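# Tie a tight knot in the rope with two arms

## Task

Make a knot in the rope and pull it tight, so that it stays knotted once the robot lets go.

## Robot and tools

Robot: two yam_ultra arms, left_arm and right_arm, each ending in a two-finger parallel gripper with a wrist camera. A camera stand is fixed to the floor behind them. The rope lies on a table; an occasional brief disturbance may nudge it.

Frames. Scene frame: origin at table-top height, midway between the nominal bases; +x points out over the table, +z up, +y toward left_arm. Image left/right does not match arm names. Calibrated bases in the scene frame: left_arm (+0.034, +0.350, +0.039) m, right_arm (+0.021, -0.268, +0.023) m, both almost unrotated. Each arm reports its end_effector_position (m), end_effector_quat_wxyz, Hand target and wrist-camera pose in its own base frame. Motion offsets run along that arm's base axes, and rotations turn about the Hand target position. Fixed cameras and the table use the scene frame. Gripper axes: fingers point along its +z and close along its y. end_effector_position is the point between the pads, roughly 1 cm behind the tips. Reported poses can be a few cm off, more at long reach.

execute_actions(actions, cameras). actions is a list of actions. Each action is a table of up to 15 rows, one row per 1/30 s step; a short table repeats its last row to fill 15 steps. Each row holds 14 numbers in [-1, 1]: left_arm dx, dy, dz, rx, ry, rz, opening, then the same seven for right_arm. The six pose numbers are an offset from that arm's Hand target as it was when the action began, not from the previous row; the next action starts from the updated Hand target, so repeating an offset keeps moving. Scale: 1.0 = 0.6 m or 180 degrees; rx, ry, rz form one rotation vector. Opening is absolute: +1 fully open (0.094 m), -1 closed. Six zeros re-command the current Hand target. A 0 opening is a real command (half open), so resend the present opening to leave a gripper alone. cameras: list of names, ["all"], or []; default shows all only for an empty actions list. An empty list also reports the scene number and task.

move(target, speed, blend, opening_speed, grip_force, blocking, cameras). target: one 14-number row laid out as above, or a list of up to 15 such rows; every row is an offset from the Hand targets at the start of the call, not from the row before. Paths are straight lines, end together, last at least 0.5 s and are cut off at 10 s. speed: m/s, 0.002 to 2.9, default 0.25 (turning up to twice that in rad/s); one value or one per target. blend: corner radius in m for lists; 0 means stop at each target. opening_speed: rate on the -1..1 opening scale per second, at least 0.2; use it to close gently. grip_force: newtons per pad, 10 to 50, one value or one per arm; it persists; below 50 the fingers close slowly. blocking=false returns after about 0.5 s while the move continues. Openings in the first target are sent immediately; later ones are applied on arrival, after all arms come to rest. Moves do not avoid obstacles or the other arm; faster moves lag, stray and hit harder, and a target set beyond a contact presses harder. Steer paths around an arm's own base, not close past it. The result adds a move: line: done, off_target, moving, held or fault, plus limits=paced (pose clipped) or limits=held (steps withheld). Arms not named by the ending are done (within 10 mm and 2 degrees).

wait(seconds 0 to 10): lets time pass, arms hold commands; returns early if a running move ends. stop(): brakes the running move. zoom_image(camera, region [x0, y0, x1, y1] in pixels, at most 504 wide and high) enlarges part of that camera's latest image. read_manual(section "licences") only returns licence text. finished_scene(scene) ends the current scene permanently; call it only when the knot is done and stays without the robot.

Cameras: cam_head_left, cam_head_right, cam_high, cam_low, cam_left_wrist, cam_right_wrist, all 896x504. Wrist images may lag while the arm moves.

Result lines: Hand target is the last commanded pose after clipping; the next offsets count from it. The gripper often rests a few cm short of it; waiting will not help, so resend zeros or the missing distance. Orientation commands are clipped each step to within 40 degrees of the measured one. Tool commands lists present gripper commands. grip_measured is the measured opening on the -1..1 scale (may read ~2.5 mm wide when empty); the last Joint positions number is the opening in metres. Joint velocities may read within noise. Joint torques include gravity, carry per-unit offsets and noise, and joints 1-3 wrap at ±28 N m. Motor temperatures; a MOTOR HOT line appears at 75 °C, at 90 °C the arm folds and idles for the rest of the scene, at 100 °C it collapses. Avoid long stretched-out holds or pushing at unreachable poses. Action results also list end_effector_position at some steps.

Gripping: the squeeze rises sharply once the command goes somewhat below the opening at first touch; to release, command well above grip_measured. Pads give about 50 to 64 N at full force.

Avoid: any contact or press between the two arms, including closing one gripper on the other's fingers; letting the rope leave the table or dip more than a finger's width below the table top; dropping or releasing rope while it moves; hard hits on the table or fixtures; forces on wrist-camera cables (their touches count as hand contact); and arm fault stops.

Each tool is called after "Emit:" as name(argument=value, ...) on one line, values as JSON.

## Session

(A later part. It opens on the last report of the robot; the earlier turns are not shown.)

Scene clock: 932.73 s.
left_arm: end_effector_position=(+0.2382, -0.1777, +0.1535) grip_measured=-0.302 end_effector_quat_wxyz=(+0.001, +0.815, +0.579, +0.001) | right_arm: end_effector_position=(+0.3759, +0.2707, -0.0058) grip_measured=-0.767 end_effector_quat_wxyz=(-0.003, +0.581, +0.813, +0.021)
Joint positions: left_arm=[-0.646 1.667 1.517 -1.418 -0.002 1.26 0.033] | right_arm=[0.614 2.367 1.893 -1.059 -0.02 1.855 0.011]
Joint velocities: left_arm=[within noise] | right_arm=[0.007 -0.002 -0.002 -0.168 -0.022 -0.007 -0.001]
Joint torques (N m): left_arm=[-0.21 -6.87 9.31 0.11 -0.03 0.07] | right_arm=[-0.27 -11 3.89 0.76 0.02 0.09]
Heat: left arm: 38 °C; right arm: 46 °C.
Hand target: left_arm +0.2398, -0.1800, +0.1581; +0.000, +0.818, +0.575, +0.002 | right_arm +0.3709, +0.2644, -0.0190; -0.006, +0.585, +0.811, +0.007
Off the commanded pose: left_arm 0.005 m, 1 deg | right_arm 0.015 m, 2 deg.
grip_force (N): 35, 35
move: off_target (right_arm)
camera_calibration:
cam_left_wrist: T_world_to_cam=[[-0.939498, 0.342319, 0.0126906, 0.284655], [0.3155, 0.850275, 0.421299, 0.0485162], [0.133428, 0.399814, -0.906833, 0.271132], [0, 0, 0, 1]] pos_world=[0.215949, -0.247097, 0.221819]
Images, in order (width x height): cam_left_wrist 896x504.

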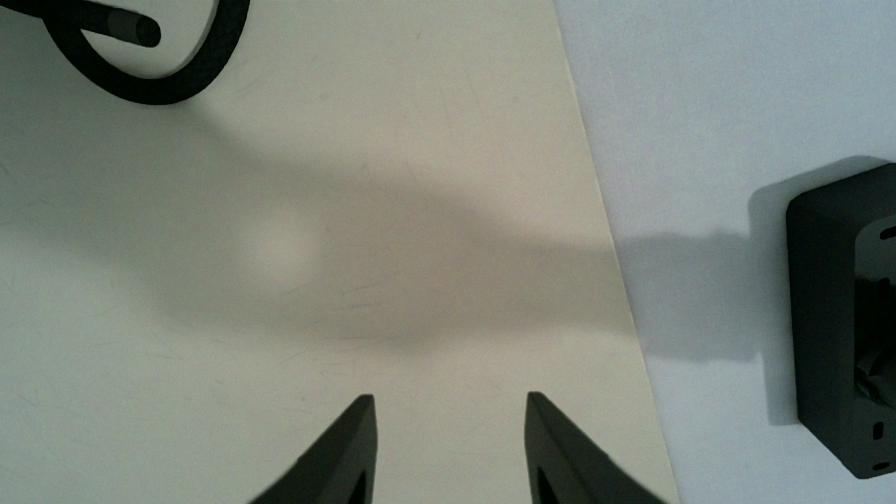

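Emit:
move(target=[0.037,-0.125,-0.08,-0.057,-0.157,0,-0.3,0,0,0,0,0,0,-1], speed=0.2, cameras=["cam_left_wrist","cam_low"])

Emit:
zoom_image(camera="cam_low", region=[240, 90, 450, 260])

Scene clock: 953.23 s.
left_arm: end_effector_position=(+0.2645, -0.2576, +0.1093) grip_measured=-0.302 end_effector_quat_wxyz=(+0.205, +0.793, +0.554, +0.148) | right_arm: end_effector_position=(+0.3759, +0.2707, -0.0058) grip_measured=-0.767 end_effector_quat_wxyz=(-0.003, +0.581, +0.813, +0.021)
Joint positions: left_arm=[-0.904 1.551 1.101 -0.678 -0.266 1.078 0.033] | right_arm=[0.614 2.367 1.893 -1.059 -0.02 1.855 0.011]
Joint torques (N m): left_arm=[-0.2 -9.58 5.34 1.28 -0.23 -0.05] | right_arm=[-0.27 -11 3.89 0.76 0.02 0.1]
Heat: left arm: 38 °C; right arm: 46 °C.
Hand target: left_arm +0.2621, -0.2549, +0.1100; +0.212, +0.790, +0.555, +0.150 | right_arm +0.3709, +0.2644, -0.0190; -0.006, +0.585, +0.811, +0.007
Off the commanded pose: left_arm 0.004 m, 1 deg | right_arm 0.015 m, 2 deg.
grip_force (N): 35, 35
move: off_target (right_arm)
camera_calibration:
cam_left_wrist: T_world_to_cam=[[-0.820204, 0.317918, -0.475598, 0.352803], [0.132674, 0.914406, 0.382438, 0.195815], [0.556474, 0.250578, -0.792179, 0.0966968], [0, 0, 0, 1]] pos_world=[0.209582, -0.315447, 0.169507]
Images, in order (width x height): cam_low 896x504, cam_left_wrist 896x504.

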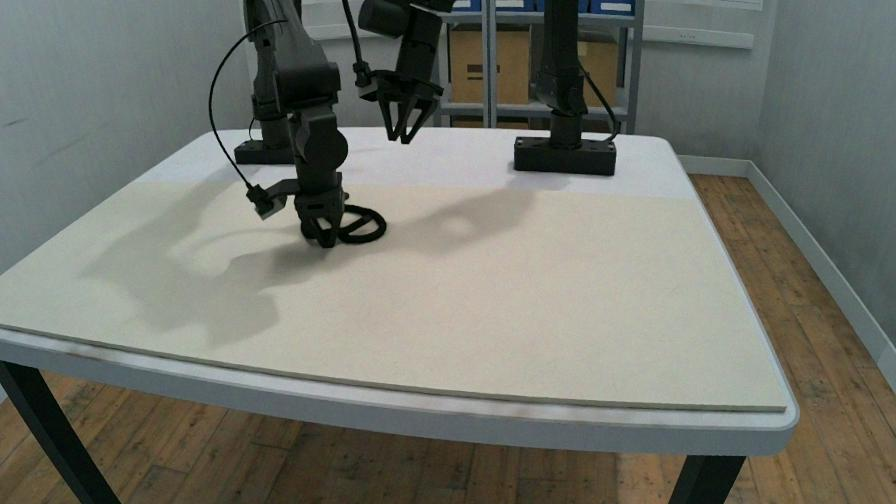

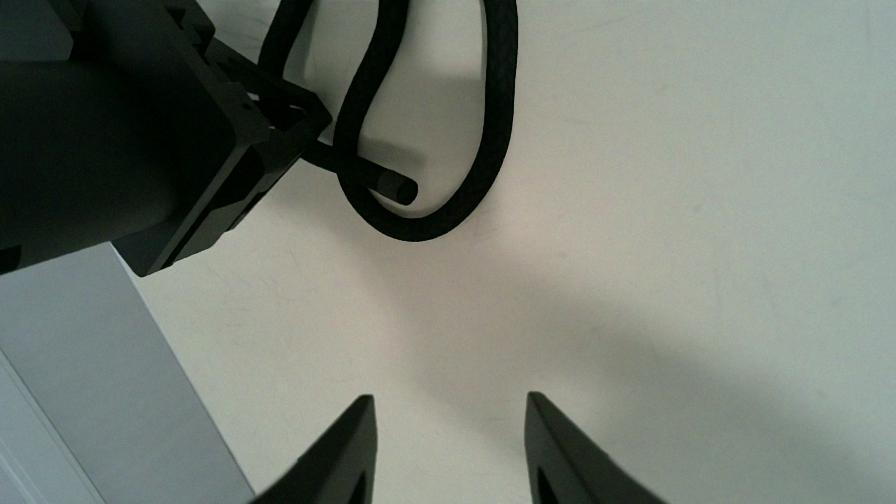

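Scaled by 2.400.

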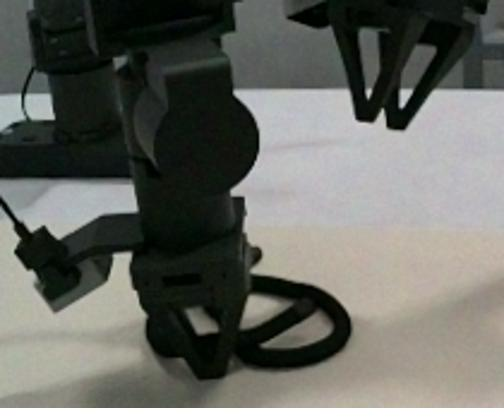

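Emit:
move(target=[[0.038,-0.117,-0.05,0.0285,0.0785,0,-0.35,0,0,0,0,0,0,-1],[0.038,-0.117,-0.17,0.0285,0.0785,0,-0.35,0,0,0,0,0,0,-1]], speed=0.15, cameras=["cam_left_wrist","cam_low"])

Emit:
zoom_image(camera="cam_low", region=[240, 90, 450, 260])

Scene clock: 977.43 s.
left_arm: end_effector_position=(+0.2862, -0.3034, +0.0888) grip_measured=-0.348 end_effector_quat_wxyz=(+0.158, +0.802, +0.565, +0.114) | right_arm: end_effector_position=(+0.3759, +0.2707, -0.0058) grip_measured=-0.767 end_effector_quat_wxyz=(-0.003, +0.581, +0.813, +0.021)
Joint positions: left_arm=[-0.907 1.831 1.384 -0.791 -0.21 1.042 0.031] | right_arm=[0.614 2.367 1.893 -1.059 -0.02 1.855 0.011]
Joint torques (N m): left_arm=[0.09 -10.82 6.74 0.87 -0.14 0.02] | right_arm=[-0.28 -10.99 3.9 0.75 0.02 0.1]
Heat: left arm: 40 °C; right arm: 46 °C.
Hand target: left_arm +0.2846, -0.3012, +0.0894; +0.155, +0.802, +0.565, +0.115 (not the last commanded pose) | right_arm +0.3709, +0.2644, -0.0190; -0.006, +0.585, +0.811, +0.007
Off the commanded pose: left_arm 0.084 m, 7 deg | right_arm 0.015 m, 2 deg.
grip_force (N): 35, 35
move: held (left_arm; a check stopped the path), off_target (right_arm); path passed 0 of 2 targets; limits=held
pose unreachable (left arm): on one or more control steps of this call, first in action 0 (counted from 0), this arm could not follow its commanded pose, so it was not sent that pose on those steps. It may still have moved: this result reports where it is.
cause: moving toward the commanded pose would bring a part of the arm too close to another arm (this arm's wrist (the part past joint 4) and the right arm's forearm (the part past joint 3), 19 mm apart when this arm was first held).
camera_calibration:
cam_left_wrist: T_world_to_cam=[[-0.870488, 0.327989, -0.366979, 0.383208], [0.17011, 0.900145, 0.401002, 0.226031], [0.461858, 0.286641, -0.839359, 0.122062], [0, 0, 0, 1]] pos_world=[0.238752, -0.364137, 0.152444]
Images, in order (width x height): cam_low 896x504, cam_left_wrist 896x504.

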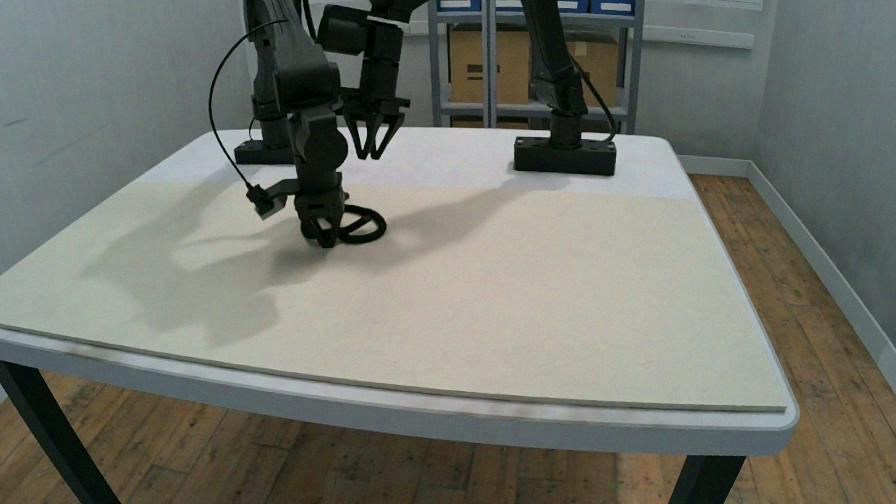

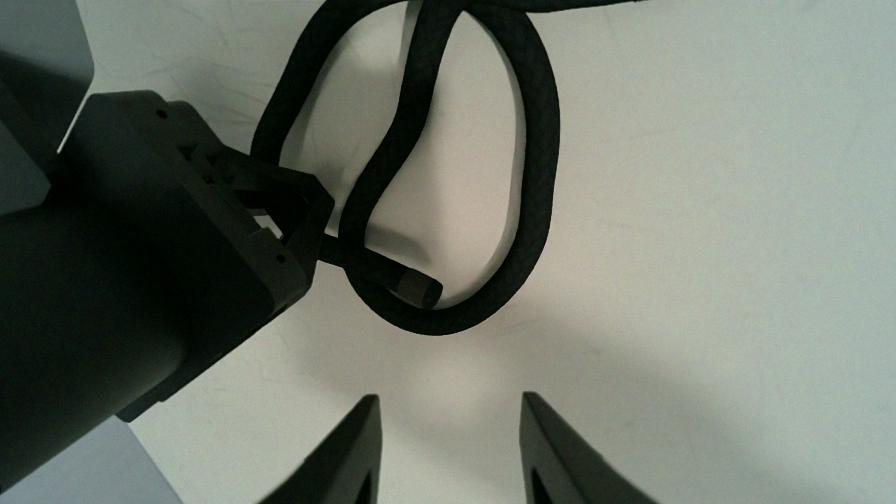

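Scaled by 2.400.

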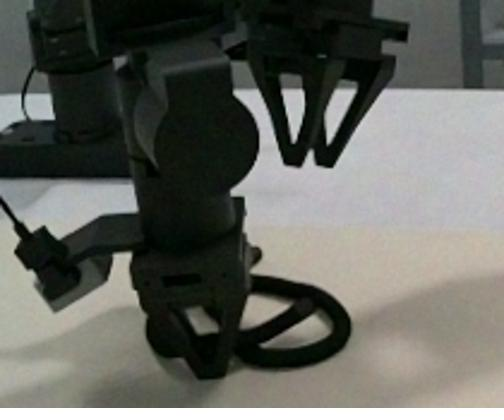

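Emit:
move(target=[[-0.038,0.25,0.1,0,0,0,-0.35,0,0,0,0,0,0,-1],[-0.038,0.25,0.1,-0.288,0.111,0.915,-0.35,0,0,0,0,0,0,-1]], speed=0.4, cameras=["cam_left_wrist"])

Scene clock: 997.87 s.
left_arm: end_effector_position=(+0.2586, -0.1506, +0.1424) grip_measured=-0.348 end_effector_quat_wxyz=(+0.074, -0.520, +0.844, -0.106) | right_arm: end_effector_position=(+0.3759, +0.2707, -0.0058) grip_measured=-0.767 end_effector_quat_wxyz=(-0.003, +0.581, +0.813, +0.021)
Joint positions: left_arm=[-0.552 1.432 1.21 -1.092 -0.036 -1.651 0.031] | right_arm=[0.614 2.367 1.893 -1.059 -0.02 1.855 0.011]
Joint torques (N m): left_arm=[0.43 -5.24 9.91 0.58 -0.05 -0.06] | right_arm=[-0.25 -11.02 3.9 0.75 0.02 0.1]
Heat: left arm: 40 °C; right arm: 46 °C.
Hand target: left_arm +0.2618, -0.1511, +0.1493; +0.074, -0.525, +0.841, -0.107 | right_arm +0.3709, +0.2644, -0.0190; -0.006, +0.585, +0.811, +0.007
Off the commanded pose: left_arm 0.008 m, 1 deg | right_arm 0.015 m, 2 deg.
grip_force (N): 35, 35
move: off_target (right_arm)
camera_calibration:
cam_left_wrist: T_world_to_cam=[[0.851721, -0.448365, 0.271182, -0.32433], [-0.523039, -0.758698, 0.388338, 0.00278324], [0.0316276, -0.472595, -0.880712, 0.138742], [0, 0, 0, 1]] pos_world=[0.273306, -0.0777376, 0.209063]
Images, in order (width x height): cam_left_wrist 896x504.

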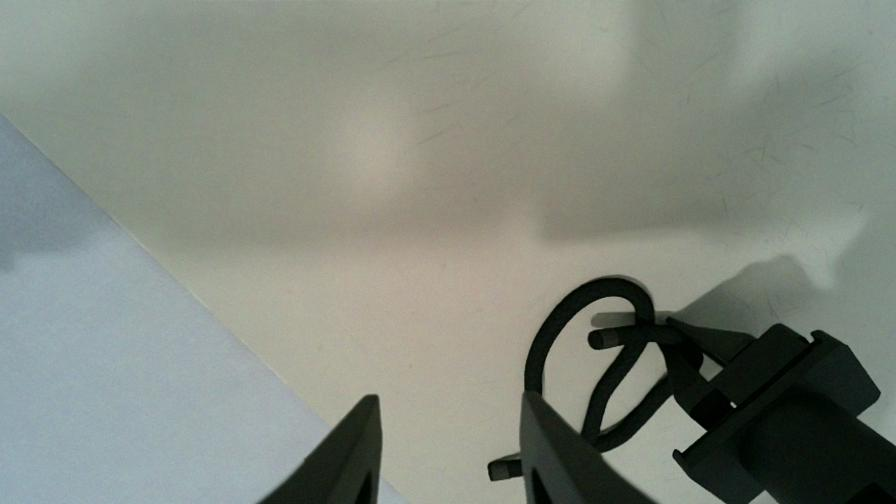

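Emit:
move(target=[[0.043,-0.298,-0.1,0,0,0,-0.35,0,0,0,0,0,0,-1],[0.043,-0.298,-0.23,0,0,0,-0.35,0,0,0,0,0,0,-1]], speed=0.15, cameras=["cam_left_wrist","cam_low"])

Emit:
zoom_image(camera="cam_low", region=[240, 90, 450, 260])

Scene clock: 1011.77 s.
left_arm: end_effector_position=(+0.2706, -0.2857, +0.0968) grip_measured=-0.348 end_effector_quat_wxyz=(+0.058, -0.512, +0.851, -0.100) | right_arm: end_effector_position=(+0.3759, +0.2707, -0.0058) grip_measured=-0.767 end_effector_quat_wxyz=(-0.003, +0.581, +0.813, +0.021)
Joint positions: left_arm=[-0.851 1.836 1.467 -0.984 -0.078 -1.925 0.031] | right_arm=[0.614 2.367 1.893 -1.059 -0.02 1.855 0.011]
Joint torques (N m): left_arm=[0.55 -10.85 6.76 0.64 -0.11 0.02] | right_arm=[-0.28 -11 3.89 0.75 0.02 0.1]
Heat: left arm: 39 °C; right arm: 46 °C.
Hand target: left_arm +0.2706, -0.2812, +0.0982; +0.059, -0.514, +0.850, -0.096 (not the last commanded pose) | right_arm +0.3709, +0.2644, -0.0190; -0.006, +0.585, +0.811, +0.007
Off the commanded pose: left_arm 0.098 m, 3 deg | right_arm 0.015 m, 2 deg.
grip_force (N): 35, 35
move: held (left_arm; a check stopped the path), off_target (right_arm); path passed 0 of 2 targets; limits=held
pose unreachable (left arm): on one or more control steps of this call, first in action 0 (counted from 0), this arm could not follow its commanded pose, so it was not sent that pose on those steps. It may still have moved: this result reports where it is.
cause: moving toward the commanded pose would bring a part of the arm too close to another arm (this arm's wrist (the part past joint 4) and the right arm's forearm (the part past joint 3), 20 mm apart when this arm was first held).
camera_calibration:
cam_left_wrist: T_world_to_cam=[[0.849678, -0.467258, 0.244372, -0.385076], [-0.527235, -0.745411, 0.407906, -0.072626], [-0.00843975, -0.47543, -0.879713, 0.0443246], [0, 0, 0, 1]] pos_world=[0.289274, -0.212993, 0.162719]
Images, in order (width x height): cam_low 896x504, cam_left_wrist 896x504.

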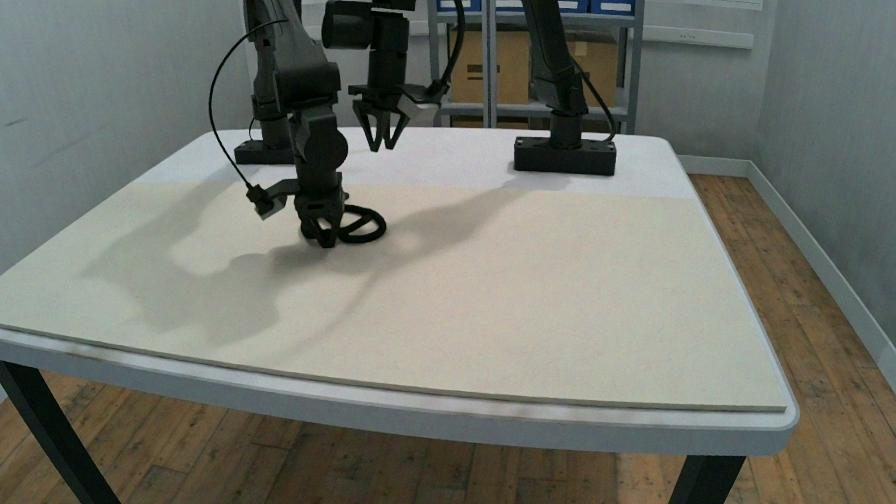

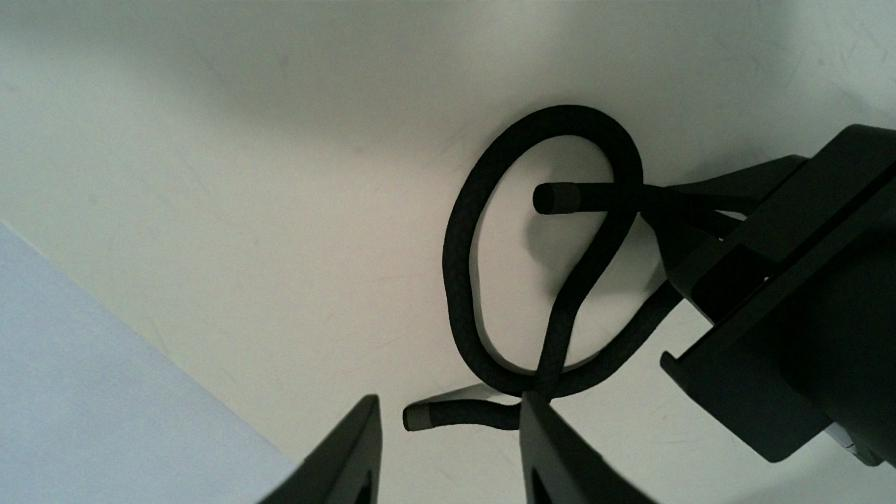

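Scaled by 2.400.

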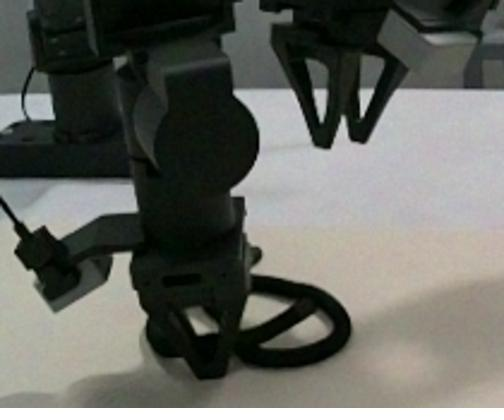

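Emit:
move(target=[[0,0.02,0,-0.0497,-0.1115,0,-0.5,0,0,0,0,0,0,-1],[0.028,-0.081,-0.04,-0.0497,-0.1115,0,-0.5,0,0,0,0,0,0,-1],[0.028,-0.081,-0.13,-0.0497,-0.1115,0,-0.5,0,0,0,0,0,0,-1]], speed=0.15, cameras=["cam_left_wrist","cam_low"])

Emit:
zoom_image(camera="cam_low", region=[240, 90, 450, 260])

Scene clock: 1057.60 s.
left_arm: end_effector_position=(+0.2884, -0.3367, +0.0284) grip_measured=-0.498 end_effector_quat_wxyz=(+0.156, -0.491, +0.817, -0.261) | right_arm: end_effector_position=(+0.3759, +0.2707, -0.0058) grip_measured=-0.767 end_effector_quat_wxyz=(-0.003, +0.581, +0.813, +0.021)
Joint positions: left_arm=[-0.974 1.871 1.063 -0.2 -0.272 -1.978 0.024] | right_arm=[0.614 2.367 1.893 -1.059 -0.02 1.855 0.011]
Joint torques (N m): left_arm=[-0.16 -9.4 5.34 1.36 -0.44 -0.02] | right_arm=[-0.27 -10.99 3.9 0.76 0.03 0.1]
Heat: left arm: 41 °C; right arm: 46 °C.
Hand target: left_arm +0.2874, -0.3298, +0.0201; +0.166, -0.493, +0.817, -0.250 | right_arm +0.3709, +0.2644, -0.0190; -0.006, +0.585, +0.811, +0.007
Off the commanded pose: left_arm 0.011 m, 2 deg | right_arm 0.015 m, 2 deg.
grip_force (N): 35, 35
move: off_target (left_arm, right_arm)
camera_calibration:
cam_left_wrist: T_world_to_cam=[[0.704878, -0.390747, 0.592, -0.349655], [-0.655342, -0.678105, 0.332716, -0.0115811], [0.271431, -0.622487, -0.734054, -0.17432], [0, 0, 0, 1]] pos_world=[0.286191, -0.252992, 0.0828889]
Images, in order (width x height): cam_low 896x504, cam_left_wrist 896x504.

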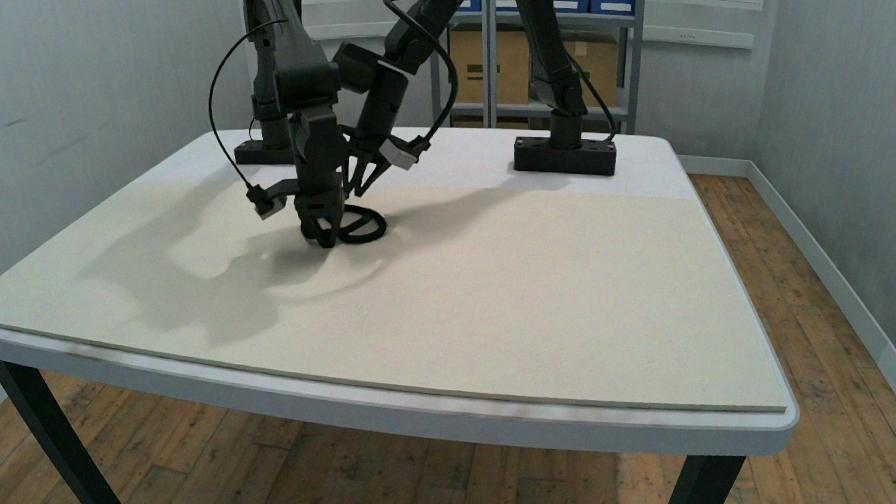

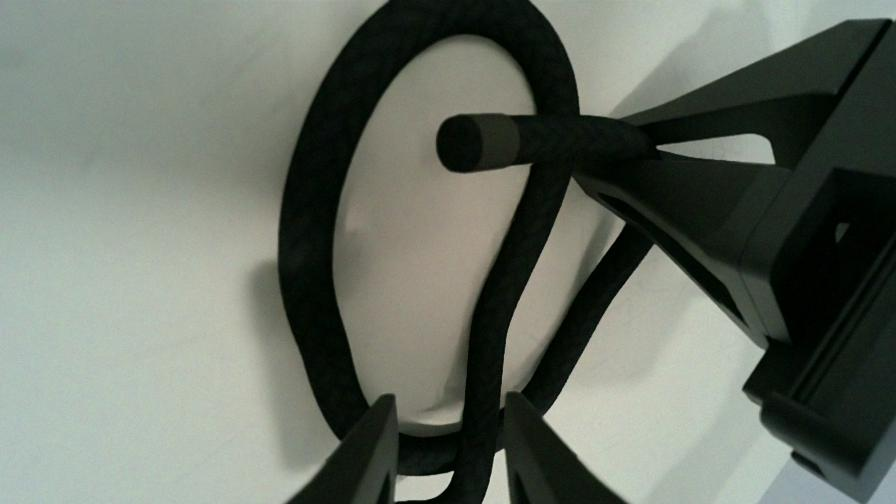

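Scaled by 2.400.

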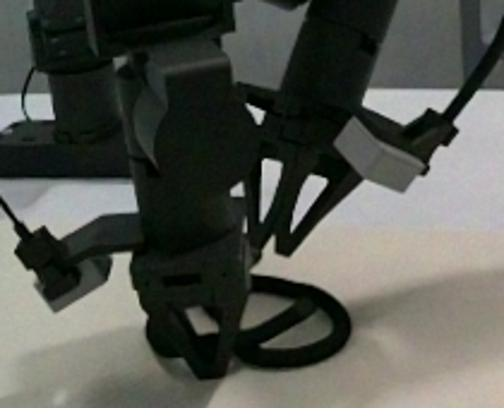

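Emit:
move(target=[[-0.01,0.018,-0.03,0,0,0,-0.5,0,0,0,0,0,0,-1],[-0.01,0.018,-0.07,0,0,0,-0.5,0,0,0,0,0,0,-1]], speed=0.06, cameras=["cam_left_wrist"])

Scene clock: 1068.17 s.
left_arm: end_effector_position=(+0.2846, -0.3302, -0.0065) grip_measured=-0.498 end_effector_quat_wxyz=(+0.158, -0.491, +0.813, -0.270) | right_arm: end_effector_position=(+0.3759, +0.2707, -0.0058) grip_measured=-0.767 end_effector_quat_wxyz=(-0.003, +0.581, +0.813, +0.021)
Joint positions: left_arm=[-0.974 1.926 0.953 -0.017 -0.275 -1.978 0.024] | right_arm=[0.614 2.367 1.893 -1.059 -0.02 1.855 0.011]
Joint torques (N m): left_arm=[0.12 -8.29 4.31 1.39 -0.38 0.02] | right_arm=[-0.25 -11 3.89 0.76 0.02 0.1]
Heat: left arm: 41 °C; right arm: 46 °C.
Hand target: left_arm +0.2815, -0.3190, -0.0218; +0.166, -0.493, +0.817, -0.250 | right_arm +0.3709, +0.2644, -0.0190; -0.006, +0.585, +0.811, +0.007
Off the commanded pose: left_arm 0.019 m, 3 deg | right_arm 0.015 m, 2 deg.
grip_force (N): 35, 35
move: off_target (left_arm, right_arm)
camera_calibration:
cam_left_wrist: T_world_to_cam=[[0.697769, -0.380741, 0.606758, -0.318315], [-0.658499, -0.674348, 0.334117, 0.00405768], [0.281954, -0.632686, -0.721256, -0.20109], [0, 0, 0, 1]] pos_world=[0.28148, -0.245686, 0.0467466]
Images, in order (width x height): cam_left_wrist 896x504.

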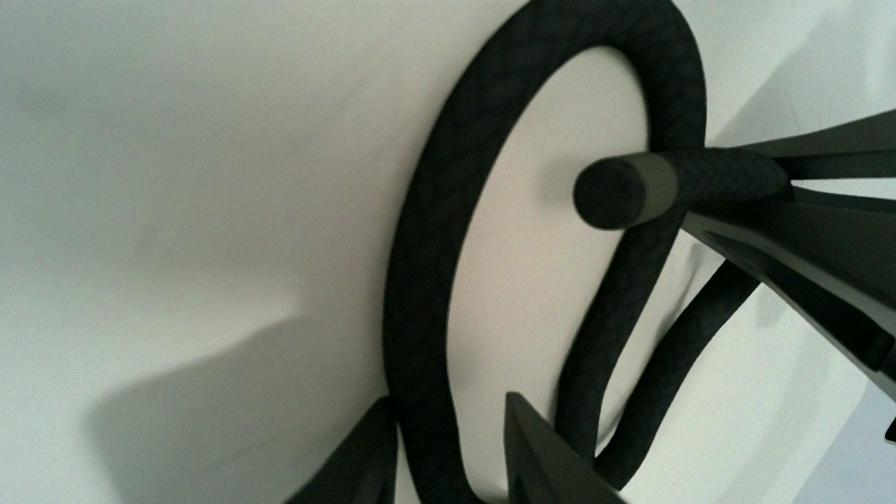

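Emit:
move(target=[[0,0,0.03,0,0,0,-0.5,0,0,0,0,0,0,-1],[-0.018,0.009,0.03,0,0,0,-0.5,0,0,0,0,0,0,-1],[-0.018,0.009,-0.006,0,0,0,-0.5,0,0,0,0,0,0,-1]], speed=0.06, cameras=["cam_left_wrist"])

Scene clock: 1078.27 s.
left_arm: end_effector_position=(+0.2767, -0.3240, -0.0077) grip_measured=-0.498 end_effector_quat_wxyz=(+0.159, -0.492, +0.811, -0.273) | right_arm: end_effector_position=(+0.3759, +0.2707, -0.0058) grip_measured=-0.767 end_effector_quat_wxyz=(-0.003, +0.581, +0.813, +0.021)
Joint positions: left_arm=[-0.986 1.9 0.904 0.009 -0.286 -1.991 0.024] | right_arm=[0.614 2.367 1.893 -1.059 -0.02 1.855 0.011]
Joint torques (N m): left_arm=[-0.39 -7.5 4.15 1.39 -0.37 -0.02] | right_arm=[-0.25 -11.02 3.89 0.76 0.02 0.1]
Heat: left arm: 41 °C; right arm: 47 °C.
Hand target: left_arm +0.2707, -0.3135, -0.0255; +0.166, -0.493, +0.817, -0.250 | right_arm +0.3709, +0.2644, -0.0190; -0.006, +0.585, +0.811, +0.007
Off the commanded pose: left_arm 0.021 m, 3 deg | right_arm 0.015 m, 2 deg.
grip_force (N): 35, 35
move: off_target (left_arm, right_arm)
camera_calibration:
cam_left_wrist: T_world_to_cam=[[0.696185, -0.375151, 0.612036, -0.30747], [-0.657175, -0.67615, 0.33308, 0.00249234], [0.288873, -0.6341, -0.717265, -0.198282], [0, 0, 0, 1]] pos_world=[0.272972, -0.239393, 0.0451311]
Images, in order (width x height): cam_left_wrist 896x504.

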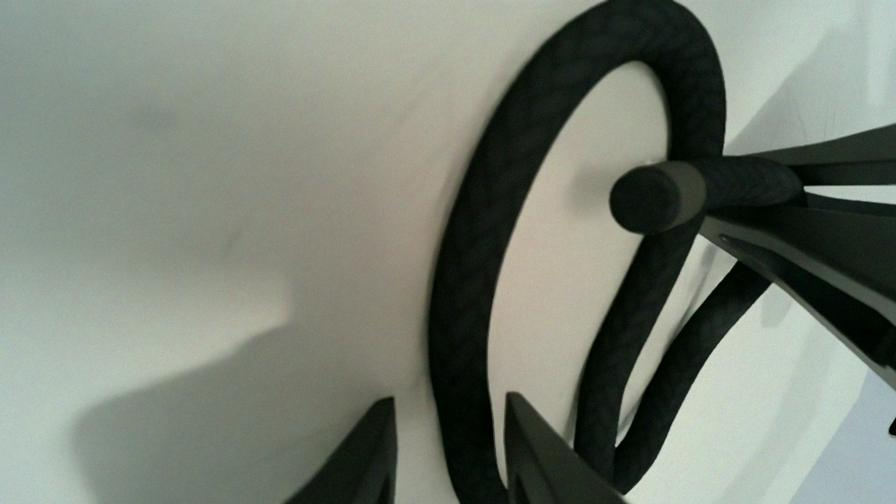

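Emit:
move(target=[[0,0,-0.01,0,0,0,-0.75,0,0,0,0,0,0,-1],[0,0,-0.01,0,0,0,-1,0,0,0,0,0,0,-1]], speed=0.05, opening_speed=0.6, cameras=["cam_left_wrist"])

Scene clock: 1086.47 s.
left_arm: end_effector_position=(+0.2797, -0.3276, -0.0099) grip_measured=-0.803 end_effector_quat_wxyz=(+0.161, -0.493, +0.808, -0.280) | right_arm: end_effector_position=(+0.3759, +0.2707, -0.0058) grip_measured=-0.767 end_effector_quat_wxyz=(-0.003, +0.581, +0.813, +0.021)
Joint positions: left_arm=[-0.986 1.918 0.904 0.043 -0.289 -1.991 0.009] | right_arm=[0.614 2.367 1.893 -1.059 -0.02 1.855 0.011]
Joint torques (N m): left_arm=[-0.39 -7.6 3.64 1.31 -0.33 -0.01] | right_arm=[-0.27 -11.02 3.89 0.75 0.02 0.1]
Heat: left arm: 40 °C; right arm: 47 °C.
Hand target: left_arm +0.2707, -0.3136, -0.0314; +0.166, -0.493, +0.817, -0.250 | right_arm +0.3709, +0.2644, -0.0190; -0.006, +0.585, +0.811, +0.007
Off the commanded pose: left_arm 0.027 m, 4 deg | right_arm 0.015 m, 2 deg.
grip_force (N): 35, 35
move: off_target (left_arm, right_arm); target 2's new opening was sent with left_arm's hand 0.027 m and 4 deg from that target
camera_calibration:
cam_left_wrist: T_world_to_cam=[[0.689944, -0.365838, 0.624613, -0.304554], [-0.659583, -0.673212, 0.334269, 0.00447715], [0.298209, -0.64261, -0.705779, -0.208192], [0, 0, 0, 1]] pos_world=[0.275163, -0.24219, 0.0417941]
Images, in order (width x height): cam_left_wrist 896x504.

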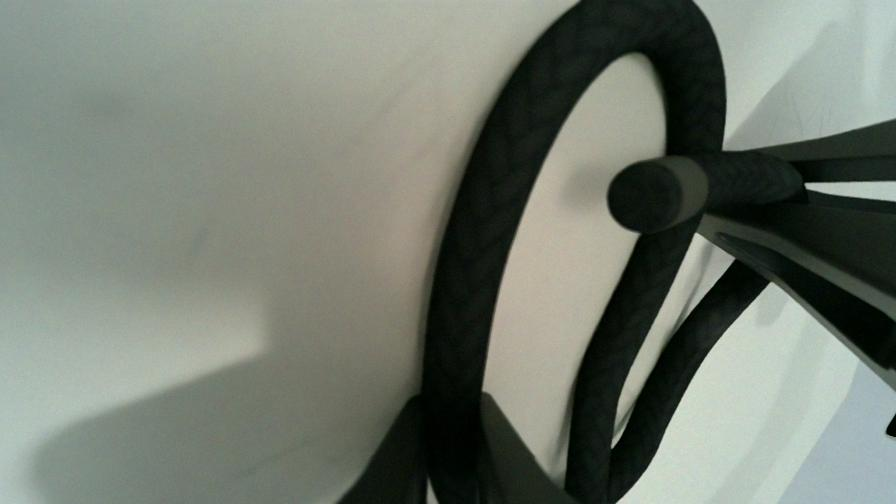

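Emit:
move(target=[0.01,-0.015,0.127,0,0,0,-1,0,0,0,0,0,0,-1], speed=0.07, cameras=["cam_left_wrist","cam_low"])

Emit:
zoom_image(camera="cam_low", region=[240, 140, 410, 260])

Scene clock: 1094.00 s.
left_arm: end_effector_position=(+0.2737, -0.3185, +0.0299) grip_measured=-0.803 end_effector_quat_wxyz=(+0.160, -0.493, +0.820, -0.242) | right_arm: end_effector_position=(+0.3759, +0.2707, -0.0058) grip_measured=-0.767 end_effector_quat_wxyz=(-0.003, +0.581, +0.813, +0.021)
Joint positions: left_arm=[-0.986 1.81 1.009 -0.251 -0.289 -1.991 0.009] | right_arm=[0.614 2.367 1.893 -1.059 -0.02 1.855 0.011]
Joint torques (N m): left_arm=[-0.39 -11.3 9.01 0.93 -0.34 0] | right_arm=[-0.27 -11.02 3.88 0.76 0.03 0.1]
Heat: left arm: 40 °C; right arm: 47 °C.
Hand target: left_arm +0.2767, -0.3226, +0.0448; +0.166, -0.493, +0.817, -0.250 | right_arm +0.3709, +0.2644, -0.0190; -0.006, +0.585, +0.811, +0.007
Off the commanded pose: left_arm 0.016 m, 1 deg | right_arm 0.015 m, 2 deg.
grip_force (N): 35, 35
move: off_target (left_arm, right_arm)
camera_calibration:
cam_left_wrist: T_world_to_cam=[[0.716633, -0.406298, 0.566886, -0.340436], [-0.645055, -0.695194, 0.317191, -0.0171941], [0.265221, -0.592982, -0.760283, -0.14598], [0, 0, 0, 1]] pos_world=[0.271593, -0.236835, 0.0874562]
Images, in order (width x height): cam_low 896x504, cam_left_wrist 896x504.

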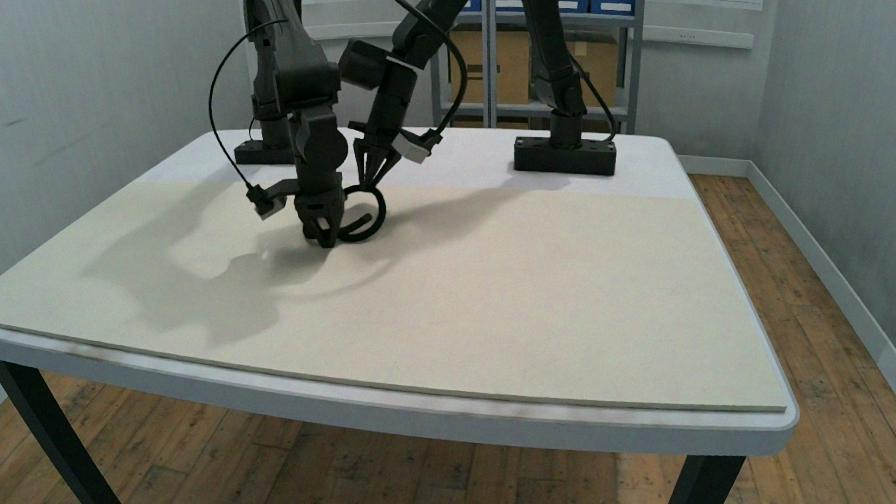

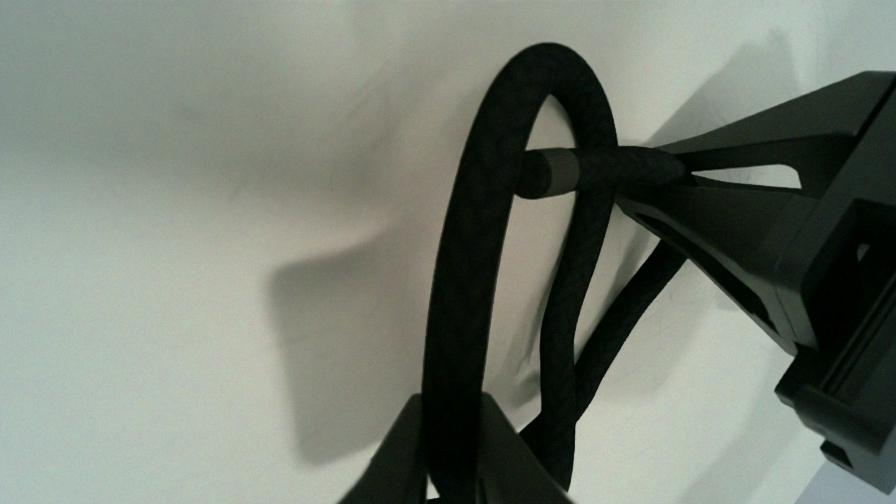

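Scaled by 2.965.

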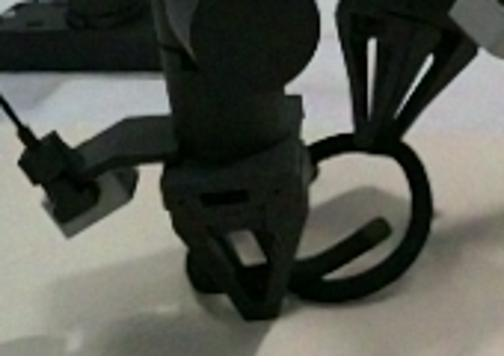

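Emit:
move(target=[0,0,0.03,-0.022,-0.05,0,-1,-0.06,0.045,0,0,0,0,-1], speed=0.06, cameras=["cam_left_wrist","cam_low"])

Emit:
zoom_image(camera="cam_low", region=[240, 140, 410, 260])

Scene clock: 1104.93 s.
left_arm: end_effector_position=(+0.2781, -0.3287, +0.0594) grip_measured=-0.803 end_effector_quat_wxyz=(+0.200, -0.480, +0.794, -0.314) | right_arm: end_effector_position=(+0.3610, +0.2843, -0.0063) grip_measured=-0.768 end_effector_quat_wxyz=(+0.025, +0.594, +0.804, +0.025)
Joint positions: left_arm=[-1.027 1.733 0.929 -0.087 -0.38 -1.978 0.009] | right_arm=[0.679 2.327 1.817 -1 0.036 1.951 0.011]
Joint torques (N m): left_arm=[-0.43 -11.1 5 1.52 -0.49 0.09] | right_arm=[2.06 -11.22 3.34 0.54 -0.45 0.11]
Heat: left arm: 41 °C; right arm: 47 °C.
Hand target: left_arm +0.2767, -0.3226, +0.0627; +0.213, -0.477, +0.792, -0.316 | right_arm +0.3350, +0.2913, -0.0190; -0.006, +0.585, +0.811, +0.007
Off the commanded pose: left_arm 0.007 m, 2 deg | right_arm 0.030 m, 4 deg.
grip_force (N): 35, 35
move: off_target (right_arm)
camera_calibration:
cam_left_wrist: T_world_to_cam=[[0.619748, -0.350073, 0.702397, -0.327136], [-0.690016, -0.669446, 0.275173, -0.00736821], [0.373886, -0.655203, -0.656444, -0.187627], [0, 0, 0, 1]] pos_world=[0.267809, -0.242388, 0.108641]
Images, in order (width x height): cam_low 896x504, cam_left_wrist 896x504.

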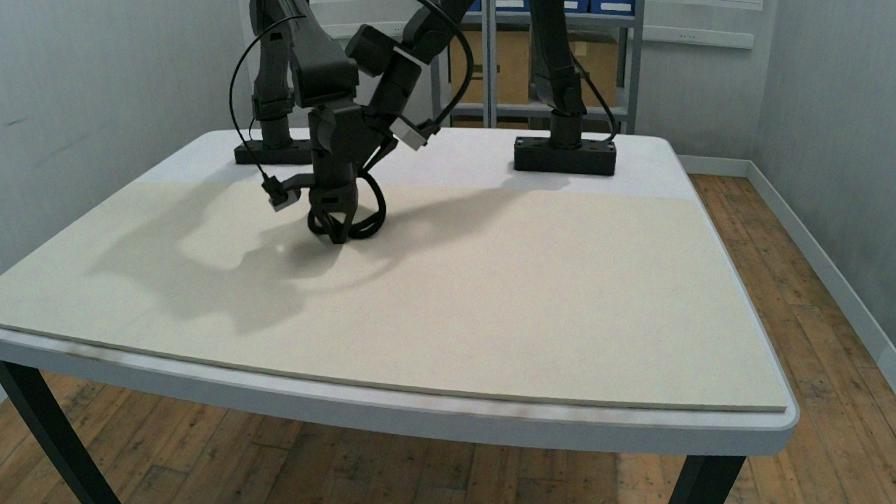

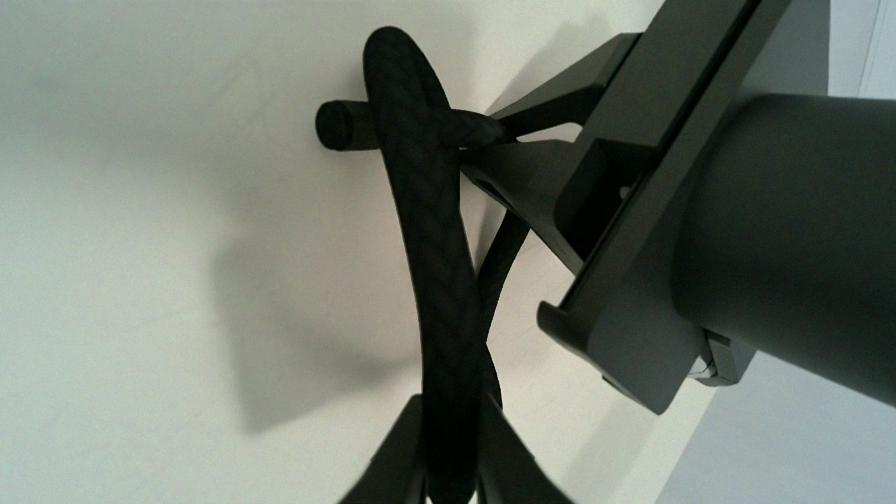

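Scaled by 2.965.

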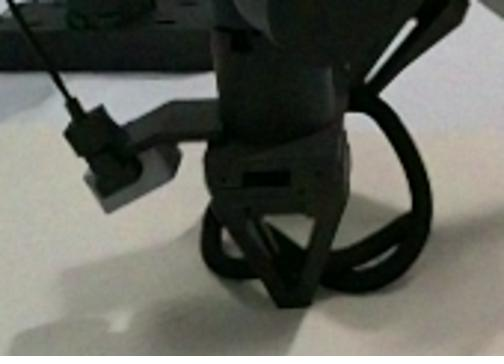

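Emit:
move(target=[[0,0,0,0,0,0,-1,-0.005,0.005,0.015,0,0,0,-1],[0,0,0,0,0,0,-1,-0.03,0.025,0.015,0,0,0,-1]], speed=0.06, cameras=["cam_left_wrist","cam_low"])

Emit:
zoom_image(camera="cam_low", region=[240, 140, 410, 260])

Scene clock: 1115.90 s.
left_arm: end_effector_position=(+0.2782, -0.3288, +0.0595) grip_measured=-0.803 end_effector_quat_wxyz=(+0.200, -0.480, +0.794, -0.315) | right_arm: end_effector_position=(+0.3386, +0.3074, -0.0048) grip_measured=-0.768 end_effector_quat_wxyz=(+0.018, +0.589, +0.808, +0.027)
Joint positions: left_arm=[-1.027 1.733 0.929 -0.087 -0.38 -1.978 0.009] | right_arm=[0.745 2.317 1.807 -1.001 0.024 2.003 0.011]
Joint torques (N m): left_arm=[-0.43 -11.08 5.01 1.53 -0.51 0.08] | right_arm=[1.16 -12.19 3.7 0.37 -0.34 0.13]
Heat: left arm: 40 °C; right arm: 49 °C.
Hand target: left_arm +0.2766, -0.3226, +0.0627; +0.213, -0.477, +0.792, -0.316 | right_arm +0.3169, +0.3064, -0.0100; -0.006, +0.585, +0.811, +0.007
Off the commanded pose: left_arm 0.007 m, 2 deg | right_arm 0.022 m, 4 deg.
grip_force (N): 35, 35
move: off_target (right_arm)
camera_calibration:
cam_left_wrist: T_world_to_cam=[[0.619454, -0.349561, 0.702911, -0.327085], [-0.690126, -0.669253, 0.275364, -0.00731016], [0.374169, -0.655673, -0.655813, -0.187989], [0, 0, 0, 1]] pos_world=[0.267909, -0.242488, 0.108639]
Images, in order (width x height): cam_low 896x504, cam_left_wrist 896x504.

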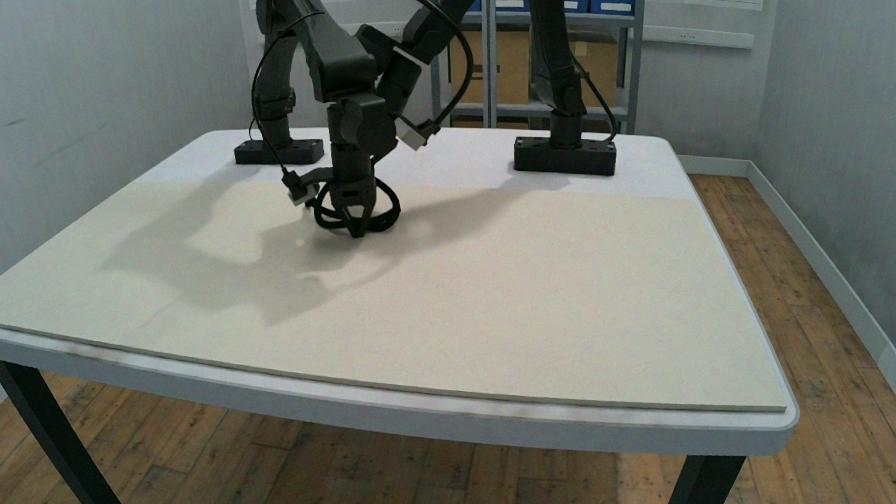

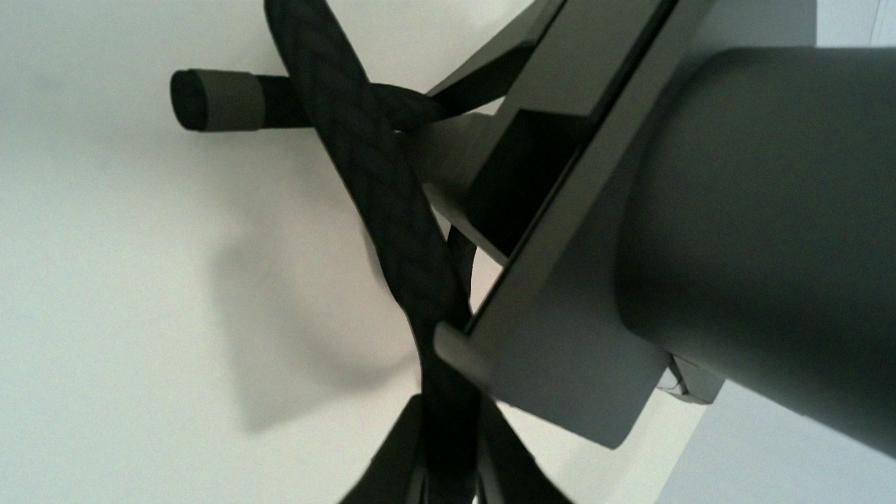

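Scaled by 2.965.

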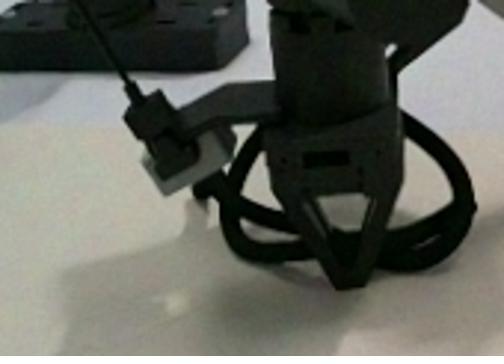

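Emit:
move(target=[[0,0,-0.085,0,0,0,-1,0.02,0,0,0,0,0,-1]], speed=0.06, cameras=["cam_left_wrist"])

Scene clock: 1124.10 s.
left_arm: end_effector_position=(+0.2794, -0.3306, +0.0222) grip_measured=-0.803 end_effector_quat_wxyz=(+0.200, -0.480, +0.788, -0.330) | right_arm: end_effector_position=(+0.3388, +0.3071, -0.0048) grip_measured=-0.768 end_effector_quat_wxyz=(+0.015, +0.587, +0.809, +0.028)
Joint positions: left_arm=[-1.027 1.829 0.838 0.134 -0.381 -1.978 0.009] | right_arm=[0.741 2.317 1.807 -1.001 0.018 1.997 0.011]
Joint torques (N m): left_arm=[-0.39 -8.08 4.66 1.58 -0.49 0.1] | right_arm=[0.05 -9.95 7.72 0.15 -0.29 0]
Heat: left arm: 40 °C; right arm: 48 °C.
Hand target: left_arm +0.2767, -0.3226, +0.0118; +0.213, -0.477, +0.792, -0.316 | right_arm +0.3289, +0.3063, -0.0100; -0.006, +0.585, +0.811, +0.007
Off the commanded pose: left_arm 0.013 m, 2 deg | right_arm 0.011 m, 3 deg.
grip_force (N): 35, 35
move: off_target (left_arm, right_arm)
camera_calibration:
cam_left_wrist: T_world_to_cam=[[0.606555, -0.329066, 0.723744, -0.292303], [-0.69502, -0.661501, 0.281716, 0.00639572], [0.386055, -0.673893, -0.629945, -0.223958], [0, 0, 0, 1]] pos_world=[0.268203, -0.24288, 0.0686699]
Images, in order (width x height): cam_left_wrist 896x504.

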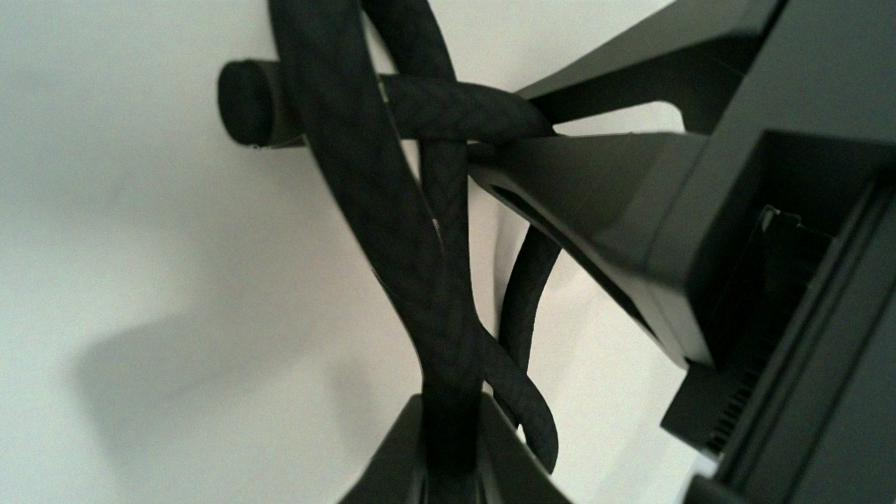

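Emit:
move(target=[[0,0,-0.02,0,0,0,-1,-0.03,0.018,0,0,0,0,-1],[0,0,-0.02,0,0,0,-0.55,-0.03,0.018,0,0,0,0,-1]], speed=0.05, opening_speed=0.5, cameras=["cam_left_wrist"])

Scene clock: 1132.07 s.
left_arm: end_effector_position=(+0.2788, -0.3319, +0.0108) grip_measured=-0.552 end_effector_quat_wxyz=(+0.200, -0.479, +0.788, -0.332) | right_arm: end_effector_position=(+0.3306, +0.3159, -0.0048) grip_measured=-0.768 end_effector_quat_wxyz=(+0.014, +0.591, +0.806, +0.028)
Joint positions: left_arm=[-1.03 1.865 0.824 0.187 -0.381 -1.978 0.021] | right_arm=[0.768 2.317 1.807 -1.001 0.019 2.032 0.011]
Joint torques (N m): left_arm=[-0.2 -8.1 4.42 1.57 -0.49 0.1] | right_arm=[1.42 -11.34 5.16 0.29 -0.29 0.1]
Motor temperatures (°C): left_arm=[29 39 34 36 31 31 30] | right_arm=[30 48 41 31 30 31 31]
Heat: left arm: 39 °C; right arm: 48 °C.
Hand target: left_arm +0.2767, -0.3226, -0.0002; +0.213, -0.477, +0.792, -0.316 | right_arm +0.3109, +0.3171, -0.0100; -0.006, +0.585, +0.811, +0.007
Off the commanded pose: left_arm 0.015 m, 2 deg | right_arm 0.020 m, 3 deg.
grip_force (N): 35, 35
move: off_target (left_arm, right_arm); target 2's new opening was sent with left_arm's hand 0.014 m and 2 deg from that target
camera_calibration:
cam_left_wrist: T_world_to_cam=[[0.604859, -0.329321, 0.725047, -0.283738], [-0.697128, -0.659065, 0.282217, 0.00972983], [0.384913, -0.676152, -0.62822, -0.232263], [0, 0, 0, 1]] pos_world=[0.267806, -0.244073, 0.0570656]
Images, in order (width x height): cam_left_wrist 896x504.

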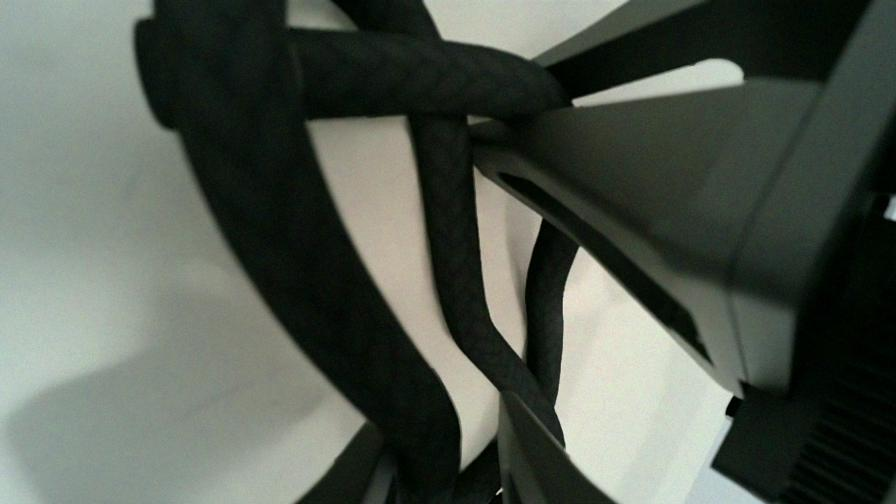

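Emit:
move(target=[[0,0,0,0,0,0,-0.55,-0.04,0.02,0,0,0,0,-1]], speed=0.05, cameras=["cam_left_wrist"])

Scene clock: 1138.83 s.
left_arm: end_effector_position=(+0.2723, -0.3374, +0.0104) grip_measured=-0.552 end_effector_quat_wxyz=(+0.193, -0.471, +0.793, -0.334) | right_arm: end_effector_position=(+0.3207, +0.3276, -0.0047) grip_measured=-0.768 end_effector_quat_wxyz=(+0.021, +0.593, +0.804, +0.037)
Joint positions: left_arm=[-1.046 1.865 0.824 0.187 -0.371 -1.978 0.021] | right_arm=[0.806 2.303 1.782 -0.971 0.032 2.076 0.011]
Joint torques (N m): left_arm=[1.07 -8.13 4.42 1.56 -0.59 0.09] | right_arm=[2.7 -12.31 3.47 0.24 -0.43 0.1]
Heat: left arm: 40 °C; right arm: 47 °C.
Hand target: left_arm +0.2767, -0.3226, -0.0002; +0.213, -0.477, +0.792, -0.316 | right_arm +0.2868, +0.3290, -0.0102; -0.006, +0.585, +0.811, +0.007
Off the commanded pose: left_arm 0.019 m, 3 deg | right_arm 0.034 m, 5 deg.
joint sent to its limit (right arm) — joint 6 (wrist roll), upper limit. The joint targets still meet the commanded pose.
grip_force (N): 35, 35
move: off_target (left_arm, right_arm)
camera_calibration:
cam_left_wrist: T_world_to_cam=[[0.601702, -0.340113, 0.722688, -0.284072], [-0.709807, -0.642575, 0.288568, 0.0106424], [0.366235, -0.686601, -0.628053, -0.232225], [0, 0, 0, 1]] pos_world=[0.26353, -0.249224, 0.0563746]
Images, in order (width x height): cam_left_wrist 896x504.

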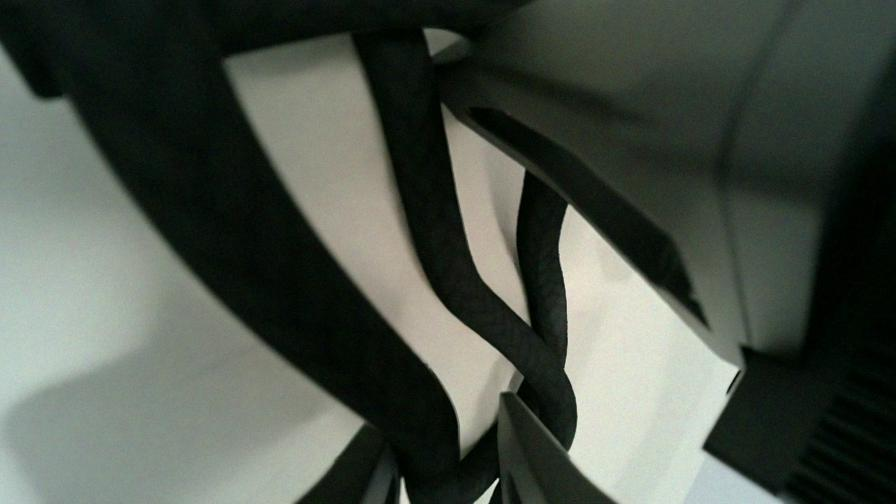

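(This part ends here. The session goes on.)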